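# Sort three grease guns into trays by grease amount

## Task

Work out which of the three grease guns contains the most grease and which the least. Put the fullest one entirely inside the blue tray and the emptiest one entirely inside the red tray. Leave the middle one on the table, touching neither tray and not hanging past any table edge. All three must end up lying flat on their sides. Guns and their parts may be picked up or moved, but every part must be back where it belongs on its gun at the end.

## Robot and tools

ROBOT. Two seven-joint arms, left_arm and right_arm, each with a parallel two-finger gripper. The fingers extend along the gripper's +z axis and close along its x axis. end_effector_position is the spot midway between the pads, and the fingertips stick out 15.0 mm past it. The housing sits 65 mm behind that spot, 146 mm long across the closing direction and 50 mm wide. A camera block on a post juts about 11 cm toward the gripper's -y side and rotates with it. Fully open the pads are 108 mm apart. A big wrist turn can swing the elbow, since the pose does not fix it.

FRAMES. Scene frame: origin at table-top height, halfway between the nominal arm bases; +x points out over the table, +y toward left_arm, +z up. Image left/right does not match arm names. Actual bases: left_arm at (-0.033, +0.323, 0), right_arm at (+0.044, -0.377, 0), both nearly unrotated. Each arm reports its hand pose, velocities and Hand target in its own base frame. Fixed cameras and the table use the scene frame. Reported positions can be off by a few centimetres, more at long reach.

THE 18-NUMBER ROW. Every motion command is rows of 18 numbers, each in [-1, 1], always giving both arms: left_arm dx, dy, dz, rx, ry, rz, gripper position, force_limit, speed; then the same nine for right_arm. dx..rz are an offset, not a pose: they are measured along that arm's own base axes from its Hand target as it stood when the action or move began, and rotation is about the Hand target's position. Scale: 1.0 equals 0.6 m for dx/dy/dz and 180 degrees for rx/ry/rz; rx, ry, rz form a single rotation vector. Every row of one action or move counts from that same start, not from the row before, and sending the same offset again in a new call moves further. Six zeros re-command the current Hand target. Gripper position: +1 fully open, about -0.96 pads meeting, -1 to grip (closes until blocked). force_limit: -1 gives about 2.5 N per pad, +1 about 32 N (actual grip varies). speed: -1 is 5 mm/s, +1 is 420 mm/s. Gripper numbers are commands, so a 0 is not 'no change'; to keep a gripper as is, repeat its last three numbers. After fingers stop, new force or speed only applies if position changes by 0.01 or more.

TOOLS.
execute_actions(actions, cameras): actions is a list of actions; each action is up to 15 rows, one per 1/30 s step, the last row repeated if fewer. An empty list returns state and images. cameras is a list of names, ["all"], or [].
move(target, speed, blend, blocking, cameras): target is one row or up to 15 rows, all offsets from the Hand targets at the move's start. speed is top path speed in m/s, 0.002 to 1 (default 0.25), one value or one per target; rotation limited to twice that in rad/s. blend in metres rounds corners between listed targets (0 means stop at each). blocking=false returns after about 0.5 s while motion continues. Paths are straight, do not avoid obstacles or the other arm, and end together; max 10 s. Result adds a move: line (done, off_target, moving, held, fault) and limits (paced = pose clipped, held = steps withheld).
wait(seconds 0 to 10, cameras): lets time pass with last commands held.
stop(cameras): brakes a running move; fingers continue.
zoom_image(camera, region [x0, y0, x1, y1] in pixels, at most 504 by 504): closer look at the latest image of one camera.
clear_fault(arm): clears a reported torque fault on left_arm or right_arm.
read_manual(section): licence texts only.
finished_scene(scene): ends the scene with the given number; irreversible.

CAMERAS: cam_head_left, cam_head_right, cam_high, cam_low, cam_left_wrist, cam_right_wrist, each 896x504. Wrist camera images may lag while the arm moves.

RESULTS. end_effector_position (m), end_effector_quat_wxyz, velocities (m/s, rad/s), Hand target (last commanded pose after clipping; next offsets start here), Joint positions and torques (positive means toward a larger joint value; include the arm's own weight), Tool commands. Gripper: is_grasped is 1 only when an object halted the fingers short of the commanded position; width_mm is the pad gap; force_n is per-pad force. 'within noise' means the arm is still. Each control step, the controller limits the commanded pose to 70 mm and 16 degrees from the measured one, so a gripper may stop short; resend zeros or the missing offset to close the gap.

AVOID. Dropping a gun, releasing a part while it moves, or letting anything leave the table. Fast or hard contact with the table, trays or heavy things; deeper targets past contact press harder. Contact between the arms, including closing a gripper on the other arm's fingers; a clearance check helps but is not complete. Torque faults: contact torque past a joint's load limit (wrist joints only about 12.8 to 12.9 N m, others 24 to 38 N m, a carried load included), or a motor stuck at its limit for 1 s; the arm stops until clear_fault. Motor heat from long loaded holds, stretched arms or pushing at unreachable poses: MOTOR HOT appears at 65 °C, and at 80 °C the arm is braked for 30 to 60 s. A pressing arm keeps pushing until commanded back past its gripper. Loose objects may get nudged by outside pushes.

Each tool is called after "Call:" in YAML: its name, and indented under it one key for each argument.

## Session

Call:
execute_actions:
  actions: []

Scene clock: 0.00 s.
left_arm: end_effector_position=(+0.5319, +0.2484, +0.2438) width_mm=107.81 is_grasped=0 force_n=0.00 end_effector_quat_wxyz=(-0.288, +0.532, +0.501, +0.619) | right_arm: end_effector_position=(+0.0536, +0.5979, +0.1295) width_mm=108.01 is_grasped=0 force_n=0.00 end_effector_quat_wxyz=(-0.588, +0.760, +0.208, -0.182)
Joint positions: left_arm=[0.469 0.273 -0.397 0.934 1.958 1.307 -0.436] | right_arm=[1.268 0.444 -0.055 0.979 2.038 1.057 1.32]
Joint velocities: within noise
Joint torques (N m): no reading
Hand target: left_arm +0.5319, +0.2484, +0.2438; -0.288, +0.532, +0.501, +0.619 | right_arm +0.0536, +0.5979, +0.1295; -0.588, +0.760, +0.208, -0.182
Tool commands: left_gripper/position=+0.996 left_gripper/force_limit=+1.0 left_gripper/speed=+1.0 right_gripper/position=+1.0 right_gripper/force_limit=+1.0 right_gripper/speed=+1.0

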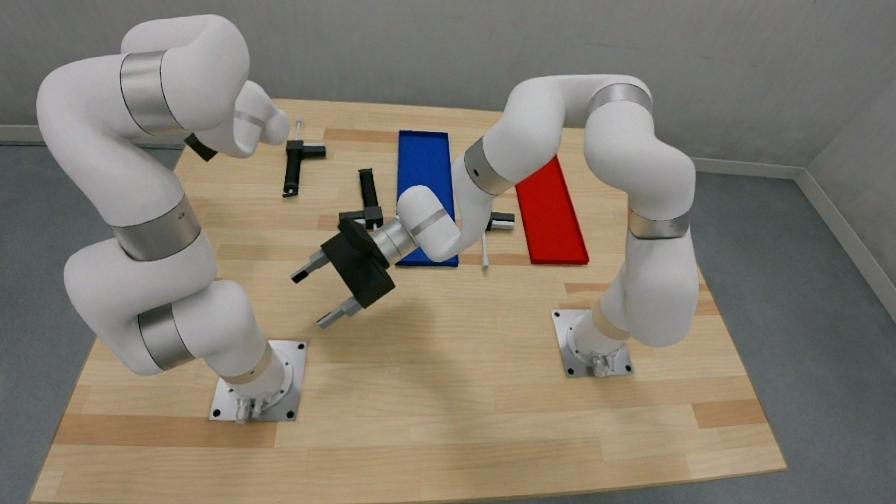

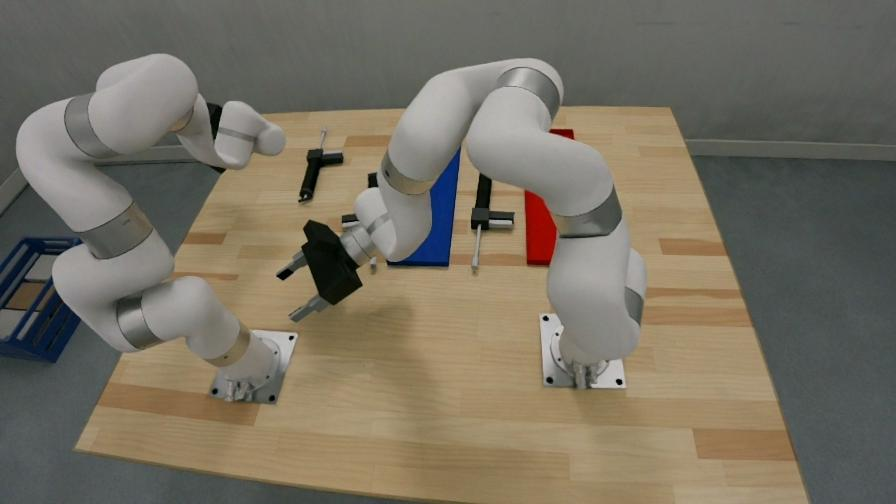

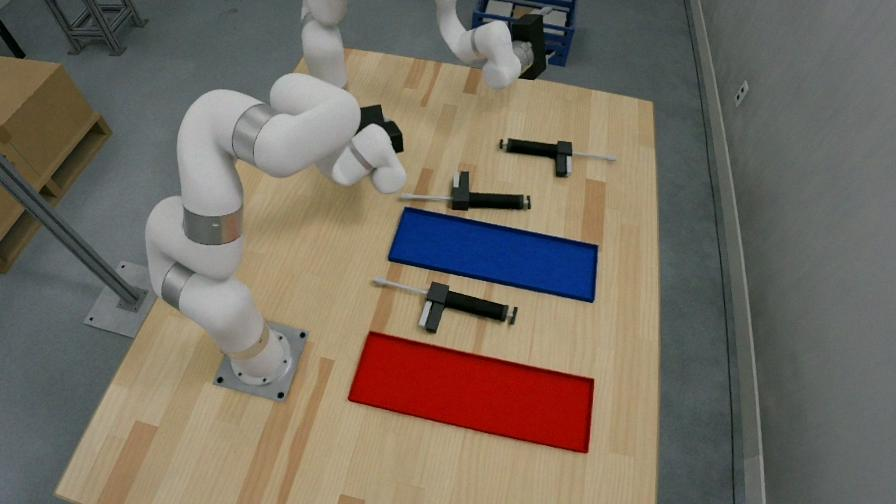

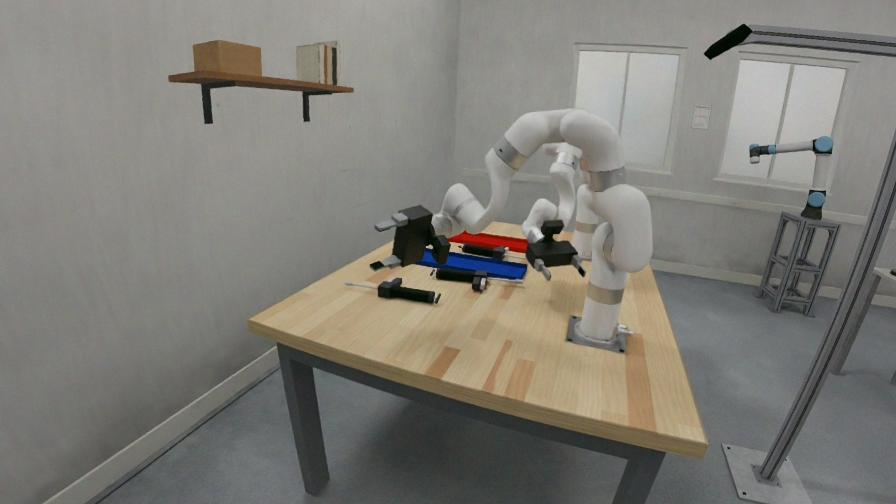

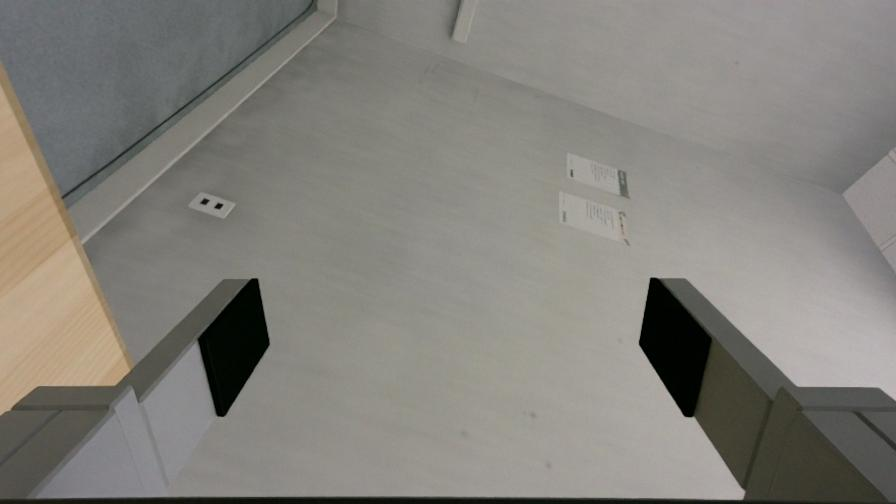

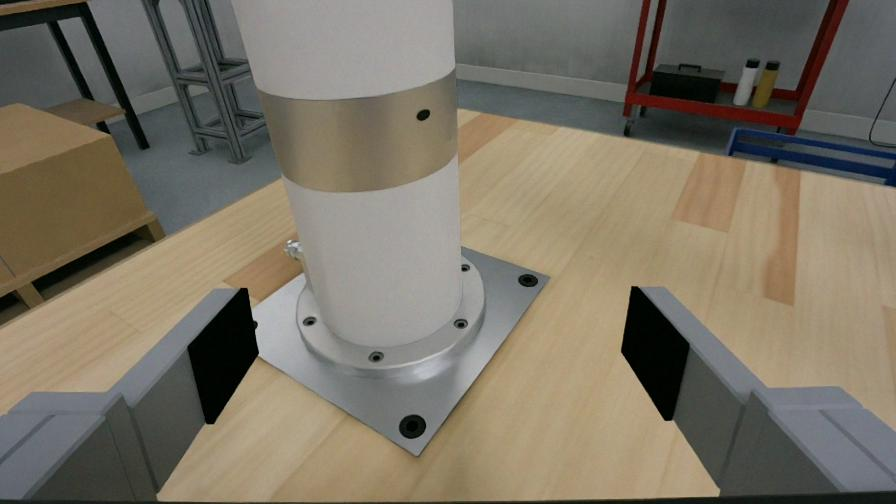

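Call:
zoom_image:
  camera: "cam_high"
  region: [340, 120, 640, 350]

Call:
zoom_image:
  camera: "cam_low"
  region: [330, 220, 550, 320]

Scaled by 1.680 from the camera's 896x504 image, which has a finer 1280x720 frame.

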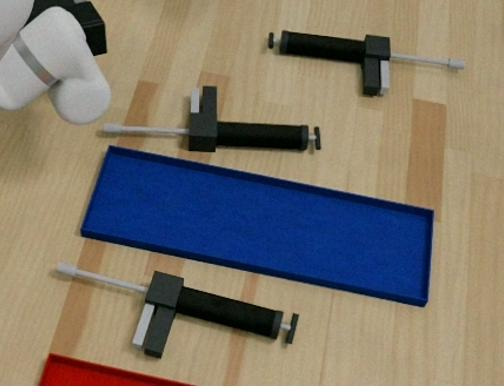

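Scaled by 2.291 from the camera's 896x504 image, which has a finer 1280x720 frame.

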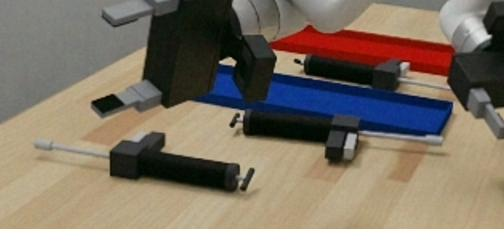

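Call:
zoom_image:
  camera: "cam_high"
  region: [365, 265, 525, 345]

Call:
zoom_image:
  camera: "cam_high"
  region: [390, 160, 550, 240]

Call:
zoom_image:
  camera: "cam_high"
  region: [480, 115, 640, 195]

Scaled by 3.150 from the camera's 896x504 image, which has a finer 1280x720 frame.

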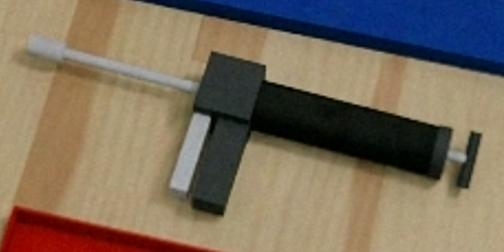

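Scaled by 3.150 from the camera's 896x504 image, which has a finer 1280x720 frame.

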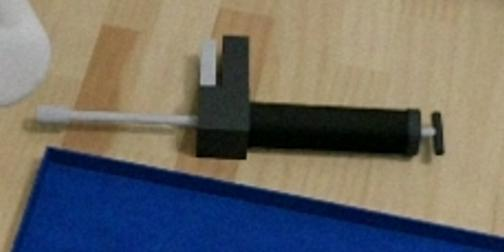

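Scaled by 3.150 from the camera's 896x504 image, which has a finer 1280x720 frame.

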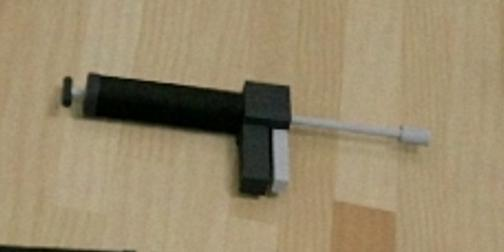

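Call:
move:
  target:
    - [0,0,0,0,0,0,1,1,1, 0.277,-0.497,0.334,-0.1024,-0.1943,0.1393,1,1,1]
    - [0,0,0,0,0,0,1,1,1, 0.494,-0.80,0.367,-0.2048,-0.3885,0.2785,1,1,1]
  blend: [0.05,0]
  speed: 0.25

Scene clock: 223.33 s.
left_arm: end_effector_position=(+0.5319, +0.2484, +0.2438) width_mm=107.99 is_grasped=0 force_n=0.00 end_effector_quat_wxyz=(-0.288, +0.532, +0.501, +0.619) | right_arm: end_effector_position=(+0.3497, +0.1184, +0.3495) width_mm=108.01 is_grasped=0 force_n=0.00 end_effector_quat_wxyz=(+0.000, +0.707, +0.707, +0.000)
Joint positions: left_arm=[0.469 0.273 -0.397 0.934 1.958 1.307 -0.436] | right_arm=[0.864 -0.41 -0.424 1.095 -0.165 1.474 1.274]
Joint torques (N m): left_arm=[-0.34 -29.29 -2.19 11.23 2.08 1.49 -0.11] | right_arm=[-4.86 -14.3 0.66 10.49 -2.68 -3.34 -1.57]
Hand target: left_arm +0.5319, +0.2484, +0.2438; -0.288, +0.532, +0.501, +0.619 | right_arm +0.3497, +0.1183, +0.3495; +0.000, +0.707, +0.707, +0.000
Off the commanded pose: left_arm 0.000 m, 0 deg | right_arm 0.000 m, 0 deg.
move: done; blend cut to 0 m at target 1

Call:
move:
  target: [-0.1865,-0.414,0.177,-0.4496,0.1641,0.0154,1,1,1, 0,-0.45,0,0,0,0,1,1,1]
  speed: 0.25
  cameras: ["cam_left_wrist","cam_head_left","cam_head_right","cam_high"]

Scene clock: 233.83 s.
left_arm: end_effector_position=(+0.4200, -0.0001, +0.3500) width_mm=108.00 is_grasped=0 force_n=0.00 end_effector_quat_wxyz=(+0.000, +0.707, +0.707, +0.000) | right_arm: end_effector_position=(+0.3497, -0.1517, +0.3495) width_mm=108.01 is_grasped=0 force_n=0.00 end_effector_quat_wxyz=(+0.000, +0.707, +0.707, +0.000)
Joint positions: left_arm=[0.341 -0.206 -0.301 1.249 -0.06 1.446 0.839] | right_arm=[0.7 -0.551 -0.823 1.146 -0.394 1.544 0.754]
Joint torques (N m): left_arm=[-5.45 -9.97 3.28 16.68 -2.21 0.4 1] | right_arm=[3.36 4.6 3.74 17.71 -0.02 -0.5 -1.69]
Hand target: left_arm +0.4200, +0.0000, +0.3500; +0.000, +0.707, +0.707, +0.000 | right_arm +0.3497, -0.1517, +0.3495; +0.000, +0.707, +0.707, +0.000
Off the commanded pose: left_arm 0.000 m, 0 deg | right_arm 0.000 m, 0 deg.
move: done
camera_calibration:
cam_left_wrist: T_world_to_cam=[[0.00484936, 0.999746, -0.0220186, 0.0051983], [0.922265, 0.00403964, 0.386537, -0.495918], [0.386528, -0.0221814, -0.922011, 0.278243], [0, 0, 0, 1]] pos_world=[0.349794, 0.00297818, 0.448348]
Images, in order (width x height): cam_head_left 896x504, cam_head_right 896x504, cam_high 896x504, cam_left_wrist 896x504.

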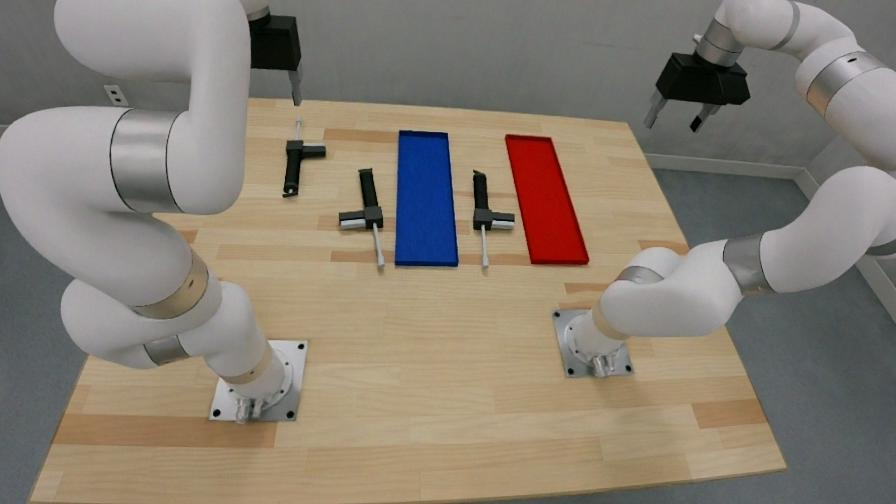

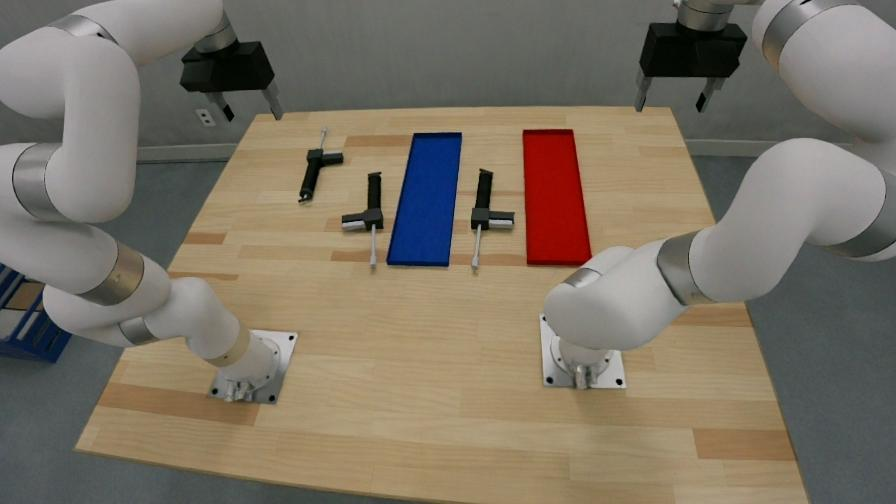

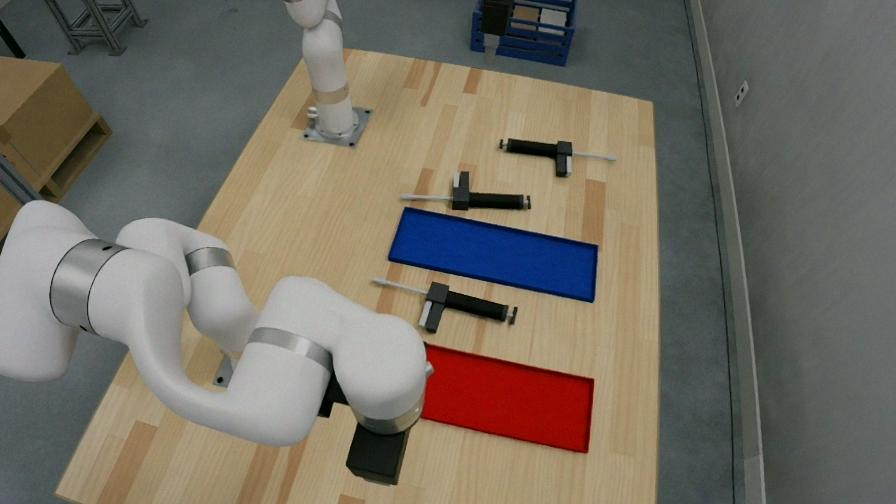

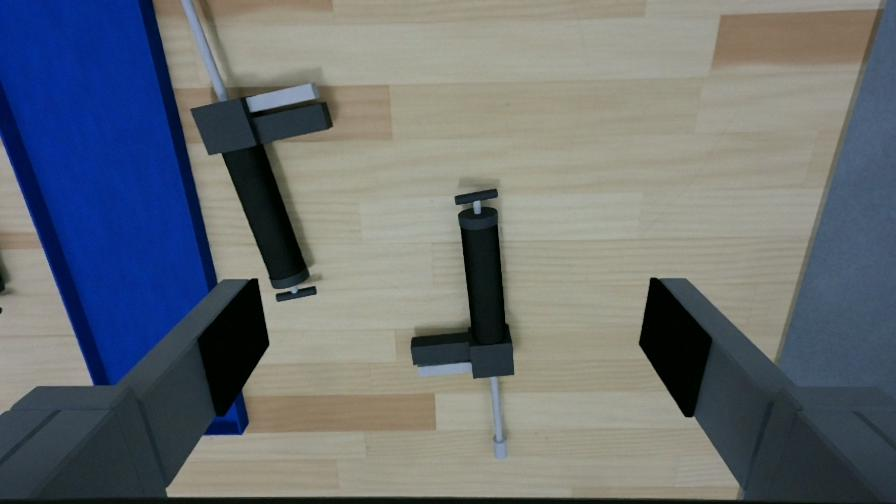

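Call:
move:
  target: [0.2667,0.0533,-0.3333,0,0,0.0306,0.4,1,0.5, 0,0,0,0,0,0,1,1,1]
  speed: 0.25
  cameras: ["cam_left_wrist"]

Scene clock: 279.00 s.
left_arm: end_effector_position=(+0.5802, +0.0319, +0.1501) width_mm=75.00 is_grasped=0 force_n=0.00 end_effector_quat_wxyz=(+0.000, +0.672, +0.740, +0.000) | right_arm: end_effector_position=(+0.3497, -0.1517, +0.3495) width_mm=108.01 is_grasped=0 force_n=0.00 end_effector_quat_wxyz=(+0.000, +0.707, +0.707, +0.000)
Joint positions: left_arm=[0.301 0.456 -0.294 1.466 0.15 1.032 0.648] | right_arm=[0.7 -0.551 -0.823 1.146 -0.394 1.544 0.754]
Joint torques (N m): left_arm=[-5.4 -24.7 -1.19 16.38 2.4 0.31 -1.04] | right_arm=[2.59 3.65 3.82 17.9 2.66 -3.12 -0.41]
Hand target: left_arm +0.5800, +0.0319, +0.1500; +0.000, +0.672, +0.740, +0.000 | right_arm +0.3497, -0.1517, +0.3495; +0.000, +0.707, +0.707, +0.000
Off the commanded pose: left_arm 0.000 m, 0 deg | right_arm 0.000 m, 0 deg.
move: done
camera_calibration:
cam_left_wrist: T_world_to_cam=[[-0.091073, 0.995599, -0.0220946, 0.023842], [0.917394, 0.0925093, 0.387079, -0.566562], [0.38742, 0.014983, -0.921782, 0.030936], [0, 0, 0, 1]] pos_world=[0.509946, 0.0282116, 0.248347]
Images, in order (width x height): cam_left_wrist 896x504.

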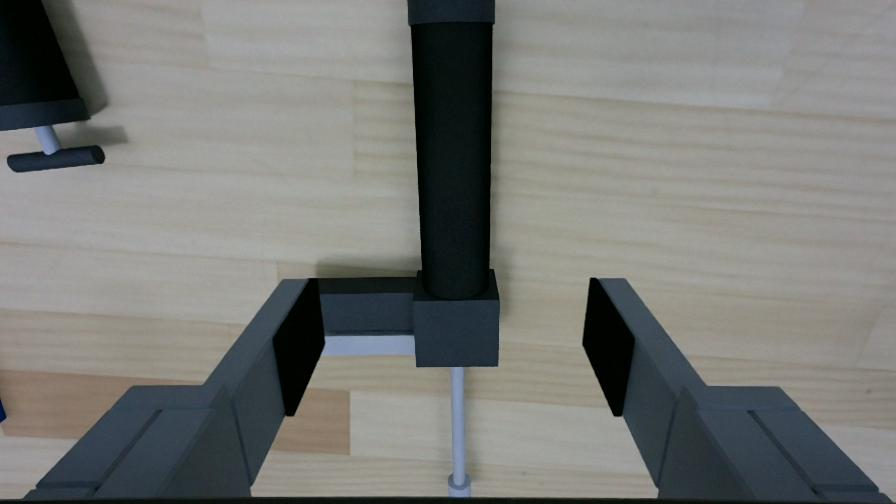

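Call:
move:
  target:
    - [0.0167,0.0017,-0.0833,0,0,0,0.4,1,0.5, 0,0,0,0,0,0,1,1,1]
    - [0.0167,0.0017,0,0,0,0,0.4,1,0.5, 0,0,0,0,0,0,1,1,1]
  speed: 0.1

Call:
wait:
  seconds: 1

Call:
move:
  target:
    - [0,0,0.0833,0,0,0,0.4,1,0.5, 0,0,0,0,0,0,1,1,1]
    - [0,0,0,0,0,0,0.4,1,0.5, 0,0,0,0,0,0,1,1,1]
  speed: 0.1

Call:
wait:
  seconds: 1

Call:
move:
  target:
    - [0,0,-0.0833,0,0,0,0.4,1,0.5, 0,0,0,0,0,0,1,1,1]
    - [0,0,0,0,0,0,0.4,1,0.5, 0,0,0,0,0,0,1,1,1]
  speed: 0.1

Call:
wait:
  seconds: 1

Scene clock: 313.23 s.
left_arm: end_effector_position=(+0.5900, +0.0330, +0.1500) width_mm=75.00 is_grasped=0 force_n=0.00 end_effector_quat_wxyz=(+0.000, +0.672, +0.740, +0.000) | right_arm: end_effector_position=(+0.3497, -0.1517, +0.3495) width_mm=108.01 is_grasped=0 force_n=0.00 end_effector_quat_wxyz=(+0.000, +0.707, +0.707, +0.000)
Joint positions: left_arm=[0.293 0.49 -0.29 1.518 0.156 1.051 0.647] | right_arm=[0.7 -0.551 -0.823 1.146 -0.394 1.544 0.754]
Joint torques (N m): left_arm=[3.86 -51.16 -5.29 16.32 -2.08 0.39 0.99] | right_arm=[1.09 3.31 4.43 17.84 2.45 -3.19 0.41]
Hand target: left_arm +0.5901, +0.0330, +0.1500; +0.000, +0.672, +0.740, +0.000 | right_arm +0.3497, -0.1517, +0.3495; +0.000, +0.707, +0.707, +0.000
Off the commanded pose: left_arm 0.000 m, 0 deg | right_arm 0.000 m, 0 deg.
move: done

Scene clock: 314.23 s.
left_arm: end_effector_position=(+0.5900, +0.0330, +0.1500) width_mm=75.00 is_grasped=0 force_n=0.00 end_effector_quat_wxyz=(+0.000, +0.672, +0.740, +0.000) | right_arm: end_effector_position=(+0.3497, -0.1517, +0.3495) width_mm=108.01 is_grasped=0 force_n=0.00 end_effector_quat_wxyz=(+0.000, +0.707, +0.707, +0.000)
Joint positions: left_arm=[0.293 0.49 -0.29 1.518 0.156 1.051 0.647] | right_arm=[0.7 -0.551 -0.823 1.146 -0.394 1.544 0.754]
Joint torques (N m): left_arm=[3.81 -51.13 -5.6 16.14 -1.96 0.03 0.88] | right_arm=[0.83 3.38 4.21 17.93 2.17 -3.19 0.53]
Hand target: left_arm +0.5901, +0.0330, +0.1500; +0.000, +0.672, +0.740, +0.000 | right_arm +0.3497, -0.1517, +0.3495; +0.000, +0.707, +0.707, +0.000
Tool commands: left_gripper/position=+0.4 left_gripper/force_limit=+1.0 left_gripper/speed=+0.5 right_gripper/position=+1.0 right_gripper/force_limit=+1.0 right_gripper/speed=+1.0
Off the commanded pose: left_arm 0.000 m, 0 deg | right_arm 0.000 m, 0 deg.
wait: 1.00 s; at rest by 0.17 s

Scene clock: 315.80 s.
left_arm: end_effector_position=(+0.5901, +0.0330, +0.1501) width_mm=75.00 is_grasped=0 force_n=0.00 end_effector_quat_wxyz=(+0.000, +0.672, +0.740, +0.000) | right_arm: end_effector_position=(+0.3497, -0.1517, +0.3495) width_mm=108.01 is_grasped=0 force_n=0.00 end_effector_quat_wxyz=(+0.000, +0.707, +0.707, +0.000)
Joint positions: left_arm=[0.293 0.49 -0.291 1.518 0.157 1.051 0.647] | right_arm=[0.7 -0.551 -0.823 1.146 -0.394 1.544 0.754]
Joint torques (N m): left_arm=[-4.14 -25.12 -1.11 9.27 2.73 -2.91 -1.12] | right_arm=[0.17 3.18 4.34 17.7 2.13 -3.17 0.51]
Hand target: left_arm +0.5901, +0.0330, +0.1500; +0.000, +0.672, +0.740, +0.000 | right_arm +0.3497, -0.1517, +0.3495; +0.000, +0.707, +0.707, +0.000
Off the commanded pose: left_arm 0.000 m, 0 deg | right_arm 0.000 m, 0 deg.
move: done

Scene clock: 316.80 s.
left_arm: end_effector_position=(+0.5901, +0.0330, +0.1500) width_mm=75.00 is_grasped=0 force_n=0.00 end_effector_quat_wxyz=(+0.000, +0.672, +0.740, +0.000) | right_arm: end_effector_position=(+0.3497, -0.1517, +0.3495) width_mm=108.01 is_grasped=0 force_n=0.00 end_effector_quat_wxyz=(+0.000, +0.707, +0.707, +0.000)
Joint positions: left_arm=[0.293 0.49 -0.291 1.518 0.157 1.051 0.647] | right_arm=[0.7 -0.551 -0.823 1.146 -0.394 1.544 0.754]
Joint torques (N m): left_arm=[-4.14 -25.33 -1.19 9.72 2.6 -2.51 -1] | right_arm=[0.25 3.08 4.24 17.78 2.08 -3.08 0.33]
Hand target: left_arm +0.5901, +0.0330, +0.1500; +0.000, +0.672, +0.740, +0.000 | right_arm +0.3497, -0.1517, +0.3495; +0.000, +0.707, +0.707, +0.000
Tool commands: left_gripper/position=+0.4 left_gripper/force_limit=+1.0 left_gripper/speed=+0.5 right_gripper/position=+1.0 right_gripper/force_limit=+1.0 right_gripper/speed=+1.0
Off the commanded pose: left_arm 0.000 m, 0 deg | right_arm 0.000 m, 0 deg.
wait: 1.00 s; at rest by 0.17 s

Scene clock: 318.37 s.
left_arm: end_effector_position=(+0.5900, +0.0330, +0.1500) width_mm=75.00 is_grasped=0 force_n=0.00 end_effector_quat_wxyz=(+0.000, +0.672, +0.740, +0.000) | right_arm: end_effector_position=(+0.3497, -0.1517, +0.3495) width_mm=108.01 is_grasped=0 force_n=0.00 end_effector_quat_wxyz=(+0.000, +0.707, +0.707, +0.000)
Joint positions: left_arm=[0.293 0.49 -0.291 1.518 0.157 1.051 0.647] | right_arm=[0.7 -0.551 -0.823 1.146 -0.394 1.544 0.754]
Joint torques (N m): left_arm=[3.57 -50.81 -5.37 16.39 -2.14 0.29 0.88] | right_arm=[-0.04 2.82 4.43 17.84 1.78 -3.1 0.38]
Hand target: left_arm +0.5901, +0.0330, +0.1500; +0.000, +0.672, +0.740, +0.000 | right_arm +0.3497, -0.1517, +0.3495; +0.000, +0.707, +0.707, +0.000
Off the commanded pose: left_arm 0.000 m, 0 deg | right_arm 0.000 m, 0 deg.
move: done

Scene clock: 319.37 s.
left_arm: end_effector_position=(+0.5900, +0.0330, +0.1500) width_mm=75.00 is_grasped=0 force_n=0.00 end_effector_quat_wxyz=(+0.000, +0.672, +0.740, +0.000) | right_arm: end_effector_position=(+0.3497, -0.1517, +0.3495) width_mm=108.01 is_grasped=0 force_n=0.00 end_effector_quat_wxyz=(+0.000, +0.707, +0.707, +0.000)
Joint positions: left_arm=[0.293 0.49 -0.291 1.518 0.157 1.051 0.647] | right_arm=[0.7 -0.551 -0.823 1.146 -0.394 1.544 0.754]
Joint torques (N m): left_arm=[3.71 -51.28 -5.31 16.36 -1.99 0.12 0.84] | right_arm=[-0.6 2.73 4.56 17.89 1.71 -2.95 0.32]
Hand target: left_arm +0.5901, +0.0330, +0.1500; +0.000, +0.672, +0.740, +0.000 | right_arm +0.3497, -0.1517, +0.3495; +0.000, +0.707, +0.707, +0.000
Tool commands: left_gripper/position=+0.4 left_gripper/force_limit=+1.0 left_gripper/speed=+0.5 right_gripper/position=+1.0 right_gripper/force_limit=+1.0 right_gripper/speed=+1.0
Off the commanded pose: left_arm 0.000 m, 0 deg | right_arm 0.000 m, 0 deg.
wait: 1.00 s; at rest by 0.17 s

Call:
move:
  target:
    - [0,0,-0.175,0,0,0,0.4,0.6,0.0, 0,0,0,0,0,0,1,1,1]
    - [0,0,-0.2,0,0,0,0.4,0.6,0.0, 0,0,0,0,0,0,1,1,1]
  speed: [0.12,0.03]
  cameras: ["cam_left_wrist"]

Scene clock: 336.20 s.
left_arm: end_effector_position=(+0.5901, +0.0329, +0.0300) width_mm=75.00 is_grasped=0 force_n=0.00 end_effector_quat_wxyz=(+0.000, +0.672, +0.740, +0.000) | right_arm: end_effector_position=(+0.3497, -0.1517, +0.3495) width_mm=108.01 is_grasped=0 force_n=0.00 end_effector_quat_wxyz=(+0.000, +0.707, +0.707, +0.000)
Joint positions: left_arm=[0.271 0.67 -0.252 1.434 0.22 0.792 0.607] | right_arm=[0.7 -0.551 -0.823 1.146 -0.394 1.544 0.754]
Joint torques (N m): left_arm=[-5.81 -26.74 -1.63 9.29 2.61 -2.72 -1.26] | right_arm=[-1.32 2.36 4.59 17.74 1.22 -3.03 0.41]
Hand target: left_arm +0.5901, +0.0330, +0.0300; +0.000, +0.672, +0.740, +0.000 | right_arm +0.3497, -0.1517, +0.3495; +0.000, +0.707, +0.707, +0.000
Off the commanded pose: left_arm 0.000 m, 0 deg | right_arm 0.000 m, 0 deg.
move: done
camera_calibration:
cam_left_wrist: T_world_to_cam=[[-0.091086, 0.995599, -0.0220457, 0.0211061], [0.917602, 0.0925103, 0.386585, -0.529422], [0.386923, 0.0149833, -0.92199, -0.0832804], [0, 0, 0, 1]] pos_world=[0.519944, 0.0292116, 0.128348]
Images, in order (width x height): cam_left_wrist 896x504.

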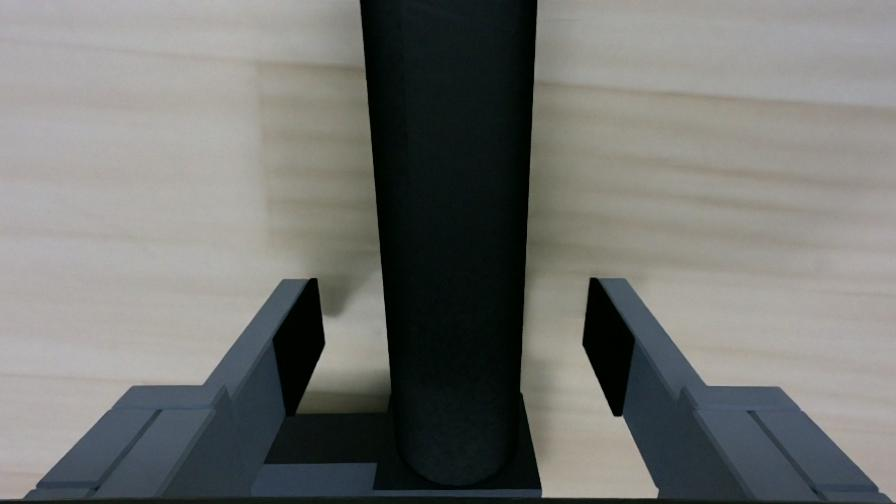

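Call:
move:
  target: [0,0,0,0,0,0,-1,0.5,-0.8, 0,0,0,0,0,0,1,1,1]
  speed: 0.1
  cameras: ["cam_left_wrist"]

Scene clock: 346.47 s.
left_arm: end_effector_position=(+0.5901, +0.0330, +0.0300) width_mm=35.09 is_grasped=0 force_n=33.82 end_effector_quat_wxyz=(+0.000, +0.672, +0.740, +0.000) | right_arm: end_effector_position=(+0.3497, -0.1517, +0.3495) width_mm=108.01 is_grasped=0 force_n=0.00 end_effector_quat_wxyz=(+0.000, +0.707, +0.707, +0.000)
Joint positions: left_arm=[0.271 0.671 -0.251 1.434 0.22 0.792 0.606] | right_arm=[0.7 -0.551 -0.823 1.146 -0.394 1.544 0.754]
Joint torques (N m): left_arm=[-5.62 -27.15 -3.49 13.95 1.25 -2.55 -0.89] | right_arm=[-1.95 1.83 4.46 18.04 0.92 -2.91 0.42]
Hand target: left_arm +0.5901, +0.0330, +0.0300; +0.000, +0.672, +0.740, +0.000 | right_arm +0.3497, -0.1517, +0.3495; +0.000, +0.707, +0.707, +0.000
Off the commanded pose: left_arm 0.000 m, 0 deg | right_arm 0.000 m, 0 deg.
move: done
camera_calibration:
cam_left_wrist: T_world_to_cam=[[-0.0912161, 0.995588, -0.0219931, 0.0210677], [0.917589, 0.0926098, 0.386592, -0.529428], [0.386924, 0.0150828, -0.921988, -0.0832849], [0, 0, 0, 1]] pos_world=[0.519944, 0.0293116, 0.128348]
Images, in order (width x height): cam_left_wrist 896x504.

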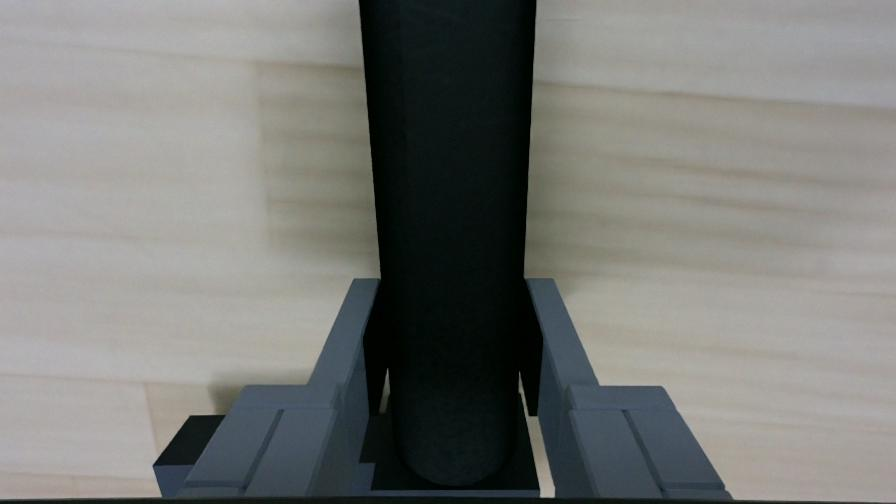

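Call:
wait:
  seconds: 0.5

Scene clock: 349.97 s.
left_arm: end_effector_position=(+0.5901, +0.0330, +0.0300) width_mm=35.09 is_grasped=1 force_n=33.82 end_effector_quat_wxyz=(+0.000, +0.672, +0.740, +0.000) | right_arm: end_effector_position=(+0.3497, -0.1517, +0.3495) width_mm=108.01 is_grasped=0 force_n=0.00 end_effector_quat_wxyz=(+0.000, +0.707, +0.707, +0.000)
Joint positions: left_arm=[0.271 0.671 -0.252 1.434 0.22 0.792 0.607] | right_arm=[0.7 -0.551 -0.823 1.146 -0.394 1.544 0.754]
Joint torques (N m): left_arm=[-6.46 -30.22 -6.7 12.67 -1.05 -2.25 0.53] | right_arm=[-2.29 1.78 4.5 17.79 0.45 -3.04 0.51]
Hand target: left_arm +0.5901, +0.0330, +0.0300; +0.000, +0.672, +0.740, +0.000 | right_arm +0.3497, -0.1517, +0.3495; +0.000, +0.707, +0.707, +0.000
Tool commands: left_gripper/position=-1.0 left_gripper/force_limit=+0.5 left_gripper/speed=-0.8 right_gripper/position=+1.0 right_gripper/force_limit=+1.0 right_gripper/speed=+1.0
Off the commanded pose: left_arm 0.000 m, 0 deg | right_arm 0.000 m, 0 deg.
wait: 0.50 s; at rest from the start

Call:
move:
  target: [0,0,0.05,0,0,0,-1,0.5,-0.8, 0,0,0,0,0,0,1,1,1]
  speed: 0.05
  cameras: ["cam_left_wrist","cam_low"]

Scene clock: 355.73 s.
left_arm: end_effector_position=(+0.5900, +0.0329, +0.0600) width_mm=35.09 is_grasped=1 force_n=33.68 end_effector_quat_wxyz=(+0.000, +0.672, +0.740, +0.000) | right_arm: end_effector_position=(+0.3497, -0.1517, +0.3495) width_mm=108.01 is_grasped=0 force_n=0.00 end_effector_quat_wxyz=(+0.000, +0.707, +0.707, +0.000)
Joint positions: left_arm=[0.279 0.617 -0.264 1.441 0.203 0.852 0.617] | right_arm=[0.7 -0.551 -0.823 1.146 -0.394 1.544 0.754]
Joint torques (N m): left_arm=[4.99 -57.24 -6.52 16.71 -2.35 0.04 0.5] | right_arm=[-2.63 1.22 4.62 17.87 0.07 -2.89 0.35]
Hand target: left_arm +0.5901, +0.0330, +0.0600; +0.000, +0.672, +0.740, +0.000 | right_arm +0.3497, -0.1517, +0.3495; +0.000, +0.707, +0.707, +0.000
Off the commanded pose: left_arm 0.000 m, 0 deg | right_arm 0.000 m, 0 deg.
move: done
camera_calibration:
cam_left_wrist: T_world_to_cam=[[-0.0910904, 0.995599, -0.0220373, 0.0217684], [0.917638, 0.0925126, 0.386501, -0.541024], [0.386838, 0.0149843, -0.922026, -0.0555706], [0, 0, 0, 1]] pos_world=[0.519944, 0.0292116, 0.158348]
Images, in order (width x height): cam_low 896x504, cam_left_wrist 896x504.

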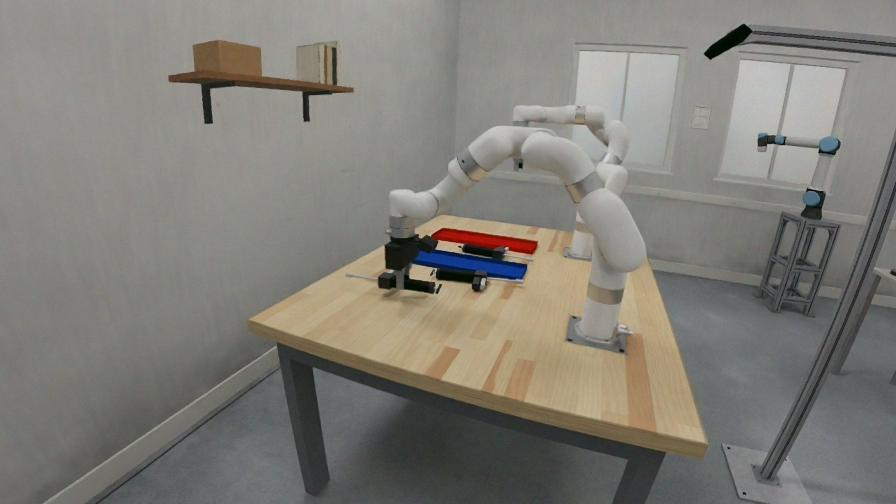

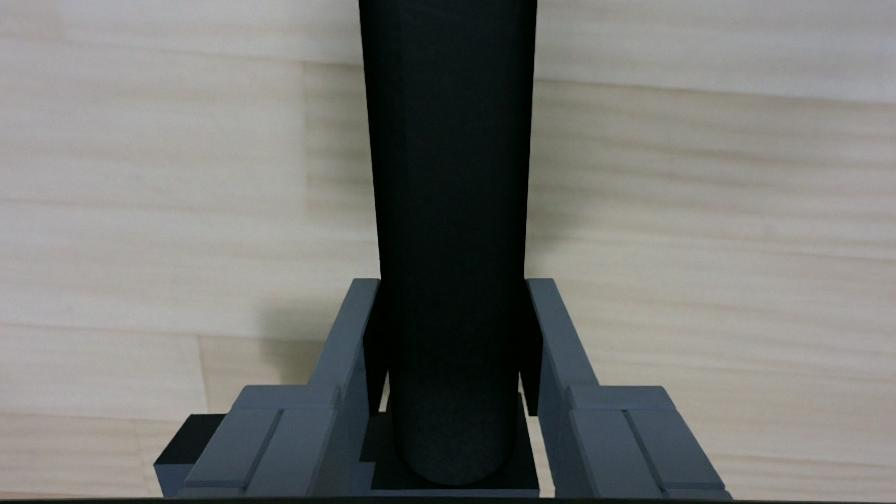

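Call:
move:
  target: [0,0,0.15,0,0,0,-1,0.5,-0.8, 0,0,0,0,0,0,1,1,1]
  speed: 0.1
  cameras: ["cam_left_wrist"]

Call:
wait:
  seconds: 1

Call:
wait:
  seconds: 1

Call:
move:
  target:
    - [0,0,0.0833,0,0,0,-1,0.5,-0.8, 0,0,0,0,0,0,1,1,1]
    - [0,0,0,0,0,0,-1,0.5,-0.8, 0,0,0,0,0,0,1,1,1]
  speed: 0.1

Call:
wait:
  seconds: 1

Call:
move:
  target:
    - [0,0,-0.0833,0,0,0,-1,0.5,-0.8, 0,0,0,0,0,0,1,1,1]
    - [0,0,0,0,0,0,-1,0.5,-0.8, 0,0,0,0,0,0,1,1,1]
  speed: 0.1

Call:
wait:
  seconds: 1

Scene clock: 367.37 s.
left_arm: end_effector_position=(+0.5900, +0.0330, +0.1500) width_mm=35.09 is_grasped=1 force_n=33.68 end_effector_quat_wxyz=(+0.000, +0.672, +0.740, +0.000) | right_arm: end_effector_position=(+0.3497, -0.1517, +0.3495) width_mm=108.01 is_grasped=0 force_n=0.00 end_effector_quat_wxyz=(+0.000, +0.707, +0.707, +0.000)
Joint positions: left_arm=[0.294 0.49 -0.291 1.518 0.157 1.051 0.647] | right_arm=[0.7 -0.551 -0.823 1.146 -0.394 1.544 0.754]
Joint torques (N m): left_arm=[4.83 -55.63 -5.67 18.62 -1.98 -0.02 0.91] | right_arm=[-2.63 0.94 5.06 17.76 -0.41 -3.06 0.33]
Hand target: left_arm +0.5901, +0.0330, +0.1500; +0.000, +0.672, +0.740, +0.000 | right_arm +0.3497, -0.1517, +0.3495; +0.000, +0.707, +0.707, +0.000
Off the commanded pose: left_arm 0.000 m, 0 deg | right_arm 0.000 m, 0 deg.
move: done
camera_calibration:
cam_left_wrist: T_world_to_cam=[[-0.0910834, 0.995599, -0.0220343, 0.0237473], [0.917638, 0.0925049, 0.386501, -0.575809], [0.386838, 0.0149843, -0.922026, 0.0274117], [0, 0, 0, 1]] pos_world=[0.519944, 0.0292116, 0.248348]
Images, in order (width x height): cam_left_wrist 896x504.

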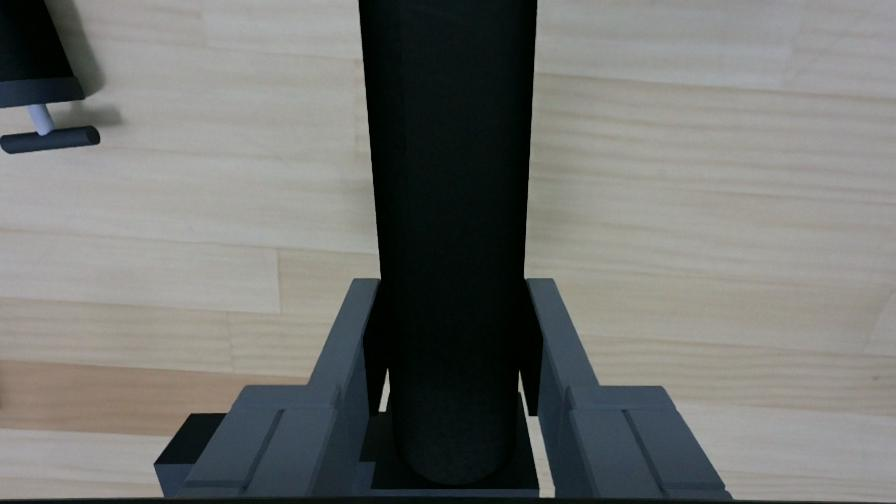

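Scene clock: 368.37 s.
left_arm: end_effector_position=(+0.5900, +0.0330, +0.1500) width_mm=35.09 is_grasped=1 force_n=33.68 end_effector_quat_wxyz=(+0.000, +0.672, +0.740, +0.000) | right_arm: end_effector_position=(+0.3497, -0.1517, +0.3495) width_mm=108.01 is_grasped=0 force_n=0.00 end_effector_quat_wxyz=(+0.000, +0.707, +0.707, +0.000)
Joint positions: left_arm=[0.294 0.49 -0.291 1.518 0.157 1.051 0.647] | right_arm=[0.7 -0.551 -0.823 1.146 -0.394 1.544 0.754]
Joint torques (N m): left_arm=[4.63 -55.72 -5.82 18.26 -1.64 -0.39 0.88] | right_arm=[-2.3 0.68 5.04 17.8 -0.36 -2.85 0.27]
Hand target: left_arm +0.5901, +0.0330, +0.1500; +0.000, +0.672, +0.740, +0.000 | right_arm +0.3497, -0.1517, +0.3495; +0.000, +0.707, +0.707, +0.000
Tool commands: left_gripper/position=-1.0 left_gripper/force_limit=+0.5 left_gripper/speed=-0.8 right_gripper/position=+1.0 right_gripper/force_limit=+1.0 right_gripper/speed=+1.0
Off the commanded pose: left_arm 0.000 m, 0 deg | right_arm 0.000 m, 0 deg.
wait: 1.00 s; at rest by 0.17 s

Scene clock: 369.37 s.
left_arm: end_effector_position=(+0.5900, +0.0330, +0.1500) width_mm=35.09 is_grasped=1 force_n=33.68 end_effector_quat_wxyz=(+0.000, +0.672, +0.740, +0.000) | right_arm: end_effector_position=(+0.3497, -0.1517, +0.3495) width_mm=108.01 is_grasped=0 force_n=0.00 end_effector_quat_wxyz=(+0.000, +0.707, +0.707, +0.000)
Joint positions: left_arm=[0.294 0.49 -0.291 1.518 0.157 1.051 0.647] | right_arm=[0.7 -0.551 -0.823 1.146 -0.394 1.544 0.754]
Joint torques (N m): left_arm=[3.68 -55.24 -5.86 18.07 -1.15 -0.77 0.93] | right_arm=[-2.68 0.78 5.23 17.82 -0.32 -2.99 0.23]
Hand target: left_arm +0.5901, +0.0330, +0.1500; +0.000, +0.672, +0.740, +0.000 | right_arm +0.3497, -0.1517, +0.3495; +0.000, +0.707, +0.707, +0.000
Tool commands: left_gripper/position=-1.0 left_gripper/force_limit=+0.5 left_gripper/speed=-0.8 right_gripper/position=+1.0 right_gripper/force_limit=+1.0 right_gripper/speed=+1.0
Off the commanded pose: left_arm 0.000 m, 0 deg | right_arm 0.000 m, 0 deg.
wait: 1.00 s; at rest by 0.17 s

Scene clock: 370.93 s.
left_arm: end_effector_position=(+0.5901, +0.0330, +0.1501) width_mm=35.09 is_grasped=1 force_n=33.68 end_effector_quat_wxyz=(+0.000, +0.672, +0.740, +0.000) | right_arm: end_effector_position=(+0.3497, -0.1517, +0.3495) width_mm=108.01 is_grasped=0 force_n=0.00 end_effector_quat_wxyz=(+0.000, +0.707, +0.707, +0.000)
Joint positions: left_arm=[0.294 0.49 -0.292 1.518 0.157 1.051 0.647] | right_arm=[0.7 -0.551 -0.823 1.146 -0.394 1.544 0.754]
Joint torques (N m): left_arm=[-4.39 -28.32 -1.42 11.18 2.69 -3.31 -1.21] | right_arm=[-2.67 0.55 5.36 17.69 -0.55 -3.04 0.21]
Hand target: left_arm +0.5901, +0.0330, +0.1500; +0.000, +0.672, +0.740, +0.000 | right_arm +0.3497, -0.1517, +0.3495; +0.000, +0.707, +0.707, +0.000
Off the commanded pose: left_arm 0.000 m, 0 deg | right_arm 0.000 m, 0 deg.
move: done

Scene clock: 371.93 s.
left_arm: end_effector_position=(+0.5901, +0.0330, +0.1500) width_mm=35.09 is_grasped=1 force_n=33.68 end_effector_quat_wxyz=(+0.000, +0.672, +0.740, +0.000) | right_arm: end_effector_position=(+0.3497, -0.1517, +0.3495) width_mm=108.01 is_grasped=0 force_n=0.00 end_effector_quat_wxyz=(+0.000, +0.707, +0.707, +0.000)
Joint positions: left_arm=[0.294 0.49 -0.292 1.518 0.157 1.051 0.647] | right_arm=[0.7 -0.551 -0.823 1.146 -0.394 1.544 0.754]
Joint torques (N m): left_arm=[-4.6 -28.64 -1.35 11.23 2.37 -2.75 -1.24] | right_arm=[-2.81 0.59 5.37 17.75 -0.35 -2.89 0.32]
Hand target: left_arm +0.5901, +0.0330, +0.1500; +0.000, +0.672, +0.740, +0.000 | right_arm +0.3497, -0.1517, +0.3495; +0.000, +0.707, +0.707, +0.000
Tool commands: left_gripper/position=-1.0 left_gripper/force_limit=+0.5 left_gripper/speed=-0.8 right_gripper/position=+1.0 right_gripper/force_limit=+1.0 right_gripper/speed=+1.0
Off the commanded pose: left_arm 0.000 m, 0 deg | right_arm 0.000 m, 0 deg.
wait: 1.00 s; at rest by 0.17 s

Scene clock: 373.50 s.
left_arm: end_effector_position=(+0.5900, +0.0330, +0.1500) width_mm=35.09 is_grasped=1 force_n=33.68 end_effector_quat_wxyz=(+0.000, +0.672, +0.740, +0.000) | right_arm: end_effector_position=(+0.3497, -0.1517, +0.3495) width_mm=108.01 is_grasped=0 force_n=0.00 end_effector_quat_wxyz=(+0.000, +0.707, +0.707, +0.000)
Joint positions: left_arm=[0.294 0.49 -0.291 1.518 0.157 1.051 0.647] | right_arm=[0.7 -0.551 -0.823 1.146 -0.394 1.544 0.754]
Joint torques (N m): left_arm=[3.54 -55.54 -5.85 18.4 -2.26 0.09 0.86] | right_arm=[-2.71 0.77 5.48 17.81 -0.63 -2.88 0.17]
Hand target: left_arm +0.5901, +0.0330, +0.1500; +0.000, +0.672, +0.740, +0.000 | right_arm +0.3497, -0.1517, +0.3495; +0.000, +0.707, +0.707, +0.000
Off the commanded pose: left_arm 0.000 m, 0 deg | right_arm 0.000 m, 0 deg.
move: done

Scene clock: 374.50 s.
left_arm: end_effector_position=(+0.5900, +0.0330, +0.1500) width_mm=35.09 is_grasped=1 force_n=33.68 end_effector_quat_wxyz=(+0.000, +0.672, +0.740, +0.000) | right_arm: end_effector_position=(+0.3497, -0.1517, +0.3495) width_mm=108.01 is_grasped=0 force_n=0.00 end_effector_quat_wxyz=(+0.000, +0.707, +0.707, +0.000)
Joint positions: left_arm=[0.294 0.49 -0.291 1.518 0.157 1.051 0.647] | right_arm=[0.7 -0.551 -0.823 1.146 -0.394 1.544 0.754]
Joint torques (N m): left_arm=[3.83 -55.72 -5.84 18.25 -1.86 -0.56 0.92] | right_arm=[-2.72 0.44 5.45 17.65 -0.62 -2.96 0.18]
Hand target: left_arm +0.5901, +0.0330, +0.1500; +0.000, +0.672, +0.740, +0.000 | right_arm +0.3497, -0.1517, +0.3495; +0.000, +0.707, +0.707, +0.000
Tool commands: left_gripper/position=-1.0 left_gripper/force_limit=+0.5 left_gripper/speed=-0.8 right_gripper/position=+1.0 right_gripper/force_limit=+1.0 right_gripper/speed=+1.0
Off the commanded pose: left_arm 0.000 m, 0 deg | right_arm 0.000 m, 0 deg.
wait: 1.00 s; at rest by 0.17 s

Call:
move:
  target:
    - [0,0,-0.175,0,0,0,-1,0.5,-0.8, 0,0,0,0,0,0,1,1,1]
    - [0,0,-0.1992,0,0,0,-1,0.5,-0.8, 0,0,0,0,0,0,1,1,1]
  speed: [0.12,0.02]
  cameras: ["cam_left_wrist"]

Scene clock: 395.53 s.
left_arm: end_effector_position=(+0.5901, +0.0330, +0.0305) width_mm=35.09 is_grasped=1 force_n=33.70 end_effector_quat_wxyz=(+0.000, +0.672, +0.740, +0.000) | right_arm: end_effector_position=(+0.3497, -0.1517, +0.3495) width_mm=108.01 is_grasped=0 force_n=0.00 end_effector_quat_wxyz=(+0.000, +0.707, +0.707, +0.000)
Joint positions: left_arm=[0.272 0.67 -0.252 1.434 0.22 0.793 0.606] | right_arm=[0.7 -0.551 -0.823 1.146 -0.394 1.544 0.754]
Joint torques (N m): left_arm=[-5.73 -29.72 -2.26 10.17 2.74 -3.47 -1.22] | right_arm=[-2.75 0.31 5.88 17.75 -0.84 -2.69 0.1]
Hand target: left_arm +0.5901, +0.0330, +0.0305; +0.000, +0.672, +0.740, +0.000 | right_arm +0.3497, -0.1517, +0.3495; +0.000, +0.707, +0.707, +0.000
Off the commanded pose: left_arm 0.000 m, 0 deg | right_arm 0.000 m, 0 deg.
move: done
camera_calibration:
cam_left_wrist: T_world_to_cam=[[-0.0910841, 0.995599, -0.0220464, 0.0211162], [0.917587, 0.0925083, 0.386621, -0.529612], [0.386959, 0.0149856, -0.921975, -0.0828403], [0, 0, 0, 1]] pos_world=[0.519944, 0.0292116, 0.128848]
Images, in order (width x height): cam_left_wrist 896x504.

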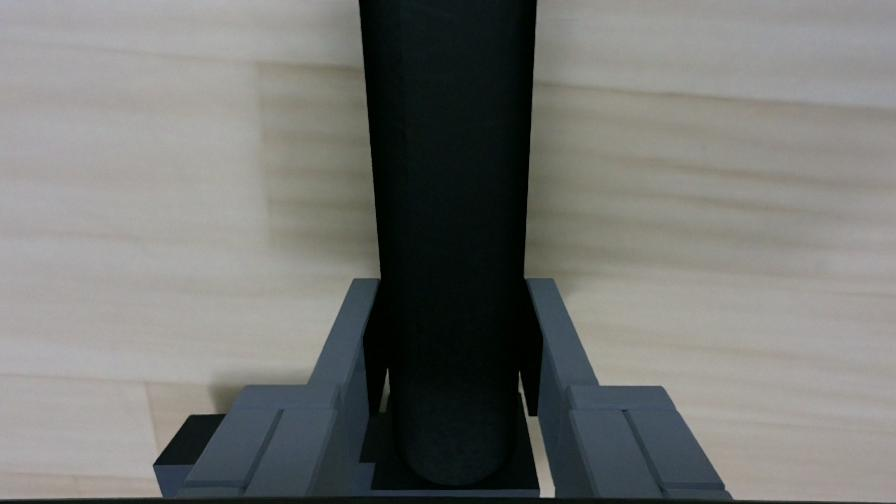

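Call:
move:
  target: [0,0,-0.0025,0,0,0,-1,0.5,-0.8, 0,0,0,0,0,0,1,1,1]
  speed: 0.01

Call:
move:
  target: [0,0,0,0,0,0,0.4,0.5,-0.8, 0,0,0,0,0,0,1,1,1]
  speed: 0.05

Call:
move:
  target: [0,0,0.2008,0,0,0,0.4,0.5,-0.8, 0,0,0,0,0,0,1,1,1]
  speed: 0.15
  cameras: ["cam_left_wrist"]

Scene clock: 403.37 s.
left_arm: end_effector_position=(+0.5901, +0.0330, +0.0291) width_mm=35.09 is_grasped=1 force_n=33.72 end_effector_quat_wxyz=(+0.000, +0.672, +0.740, +0.000) | right_arm: end_effector_position=(+0.3497, -0.1517, +0.3495) width_mm=108.01 is_grasped=0 force_n=0.00 end_effector_quat_wxyz=(+0.000, +0.707, +0.707, +0.000)
Joint positions: left_arm=[0.272 0.672 -0.252 1.434 0.221 0.791 0.606] | right_arm=[0.7 -0.551 -0.823 1.146 -0.394 1.544 0.754]
Joint torques (N m): left_arm=[-5.39 -12.96 -0.24 8.67 3.36 -5.98 -1.14] | right_arm=[-2.64 0.41 6.28 17.69 -1 -2.73 -0.03]
Hand target: left_arm +0.5901, +0.0330, +0.0290; +0.000, +0.672, +0.740, +0.000 | right_arm +0.3497, -0.1517, +0.3495; +0.000, +0.707, +0.707, +0.000
Off the commanded pose: left_arm 0.000 m, 0 deg | right_arm 0.000 m, 0 deg.
move: done

Scene clock: 404.47 s.
left_arm: end_effector_position=(+0.5900, +0.0330, +0.0290) width_mm=75.00 is_grasped=0 force_n=0.00 end_effector_quat_wxyz=(+0.000, +0.672, +0.740, +0.000) | right_arm: end_effector_position=(+0.3497, -0.1517, +0.3495) width_mm=108.01 is_grasped=0 force_n=0.00 end_effector_quat_wxyz=(+0.000, +0.707, +0.707, +0.000)
Joint positions: left_arm=[0.272 0.673 -0.252 1.434 0.221 0.79 0.606] | right_arm=[0.7 -0.551 -0.823 1.146 -0.394 1.544 0.754]
Joint torques (N m): left_arm=[-5.28 -53.67 -5.68 14.78 -1.1 0.46 -0.33] | right_arm=[-2.54 -0.05 6.1 17.74 -1.33 -2.82 0.06]
Hand target: left_arm +0.5901, +0.0330, +0.0290; +0.000, +0.672, +0.740, +0.000 | right_arm +0.3497, -0.1517, +0.3495; +0.000, +0.707, +0.707, +0.000
Off the commanded pose: left_arm 0.000 m, 0 deg | right_arm 0.000 m, 0 deg.
move: done

Scene clock: 405.63 s.
left_arm: end_effector_position=(+0.5900, +0.0330, +0.1494) width_mm=75.00 is_grasped=0 force_n=0.00 end_effector_quat_wxyz=(+0.000, +0.672, +0.740, +0.000) | right_arm: end_effector_position=(+0.3497, -0.1517, +0.3495) width_mm=108.01 is_grasped=0 force_n=0.00 end_effector_quat_wxyz=(+0.000, +0.707, +0.707, +0.000)
Joint positions: left_arm=[0.294 0.491 -0.291 1.517 0.157 1.05 0.647] | right_arm=[0.7 -0.551 -0.823 1.146 -0.394 1.544 0.754]
Joint torques (N m): left_arm=[5.07 -50.42 -5.59 16.04 -2.23 0.41 0.85] | right_arm=[-2.58 0.16 6.15 17.66 -1.39 -2.79 0.01]
Hand target: left_arm +0.5901, +0.0330, +0.1495; +0.000, +0.672, +0.740, +0.000 | right_arm +0.3497, -0.1517, +0.3495; +0.000, +0.707, +0.707, +0.000
Off the commanded pose: left_arm 0.000 m, 0 deg | right_arm 0.000 m, 0 deg.
move: done
camera_calibration:
cam_left_wrist: T_world_to_cam=[[-0.0910834, 0.995599, -0.0220343, 0.023725], [0.917638, 0.0925049, 0.386501, -0.575486], [0.386838, 0.0149843, -0.922026, 0.0268972], [0, 0, 0, 1]] pos_world=[0.519844, 0.0292116, 0.247748]
Images, in order (width x height): cam_left_wrist 896x504.

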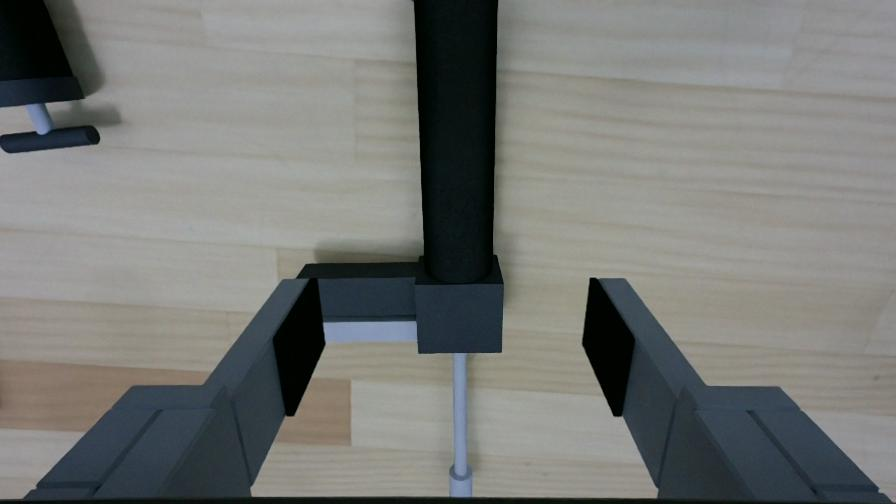

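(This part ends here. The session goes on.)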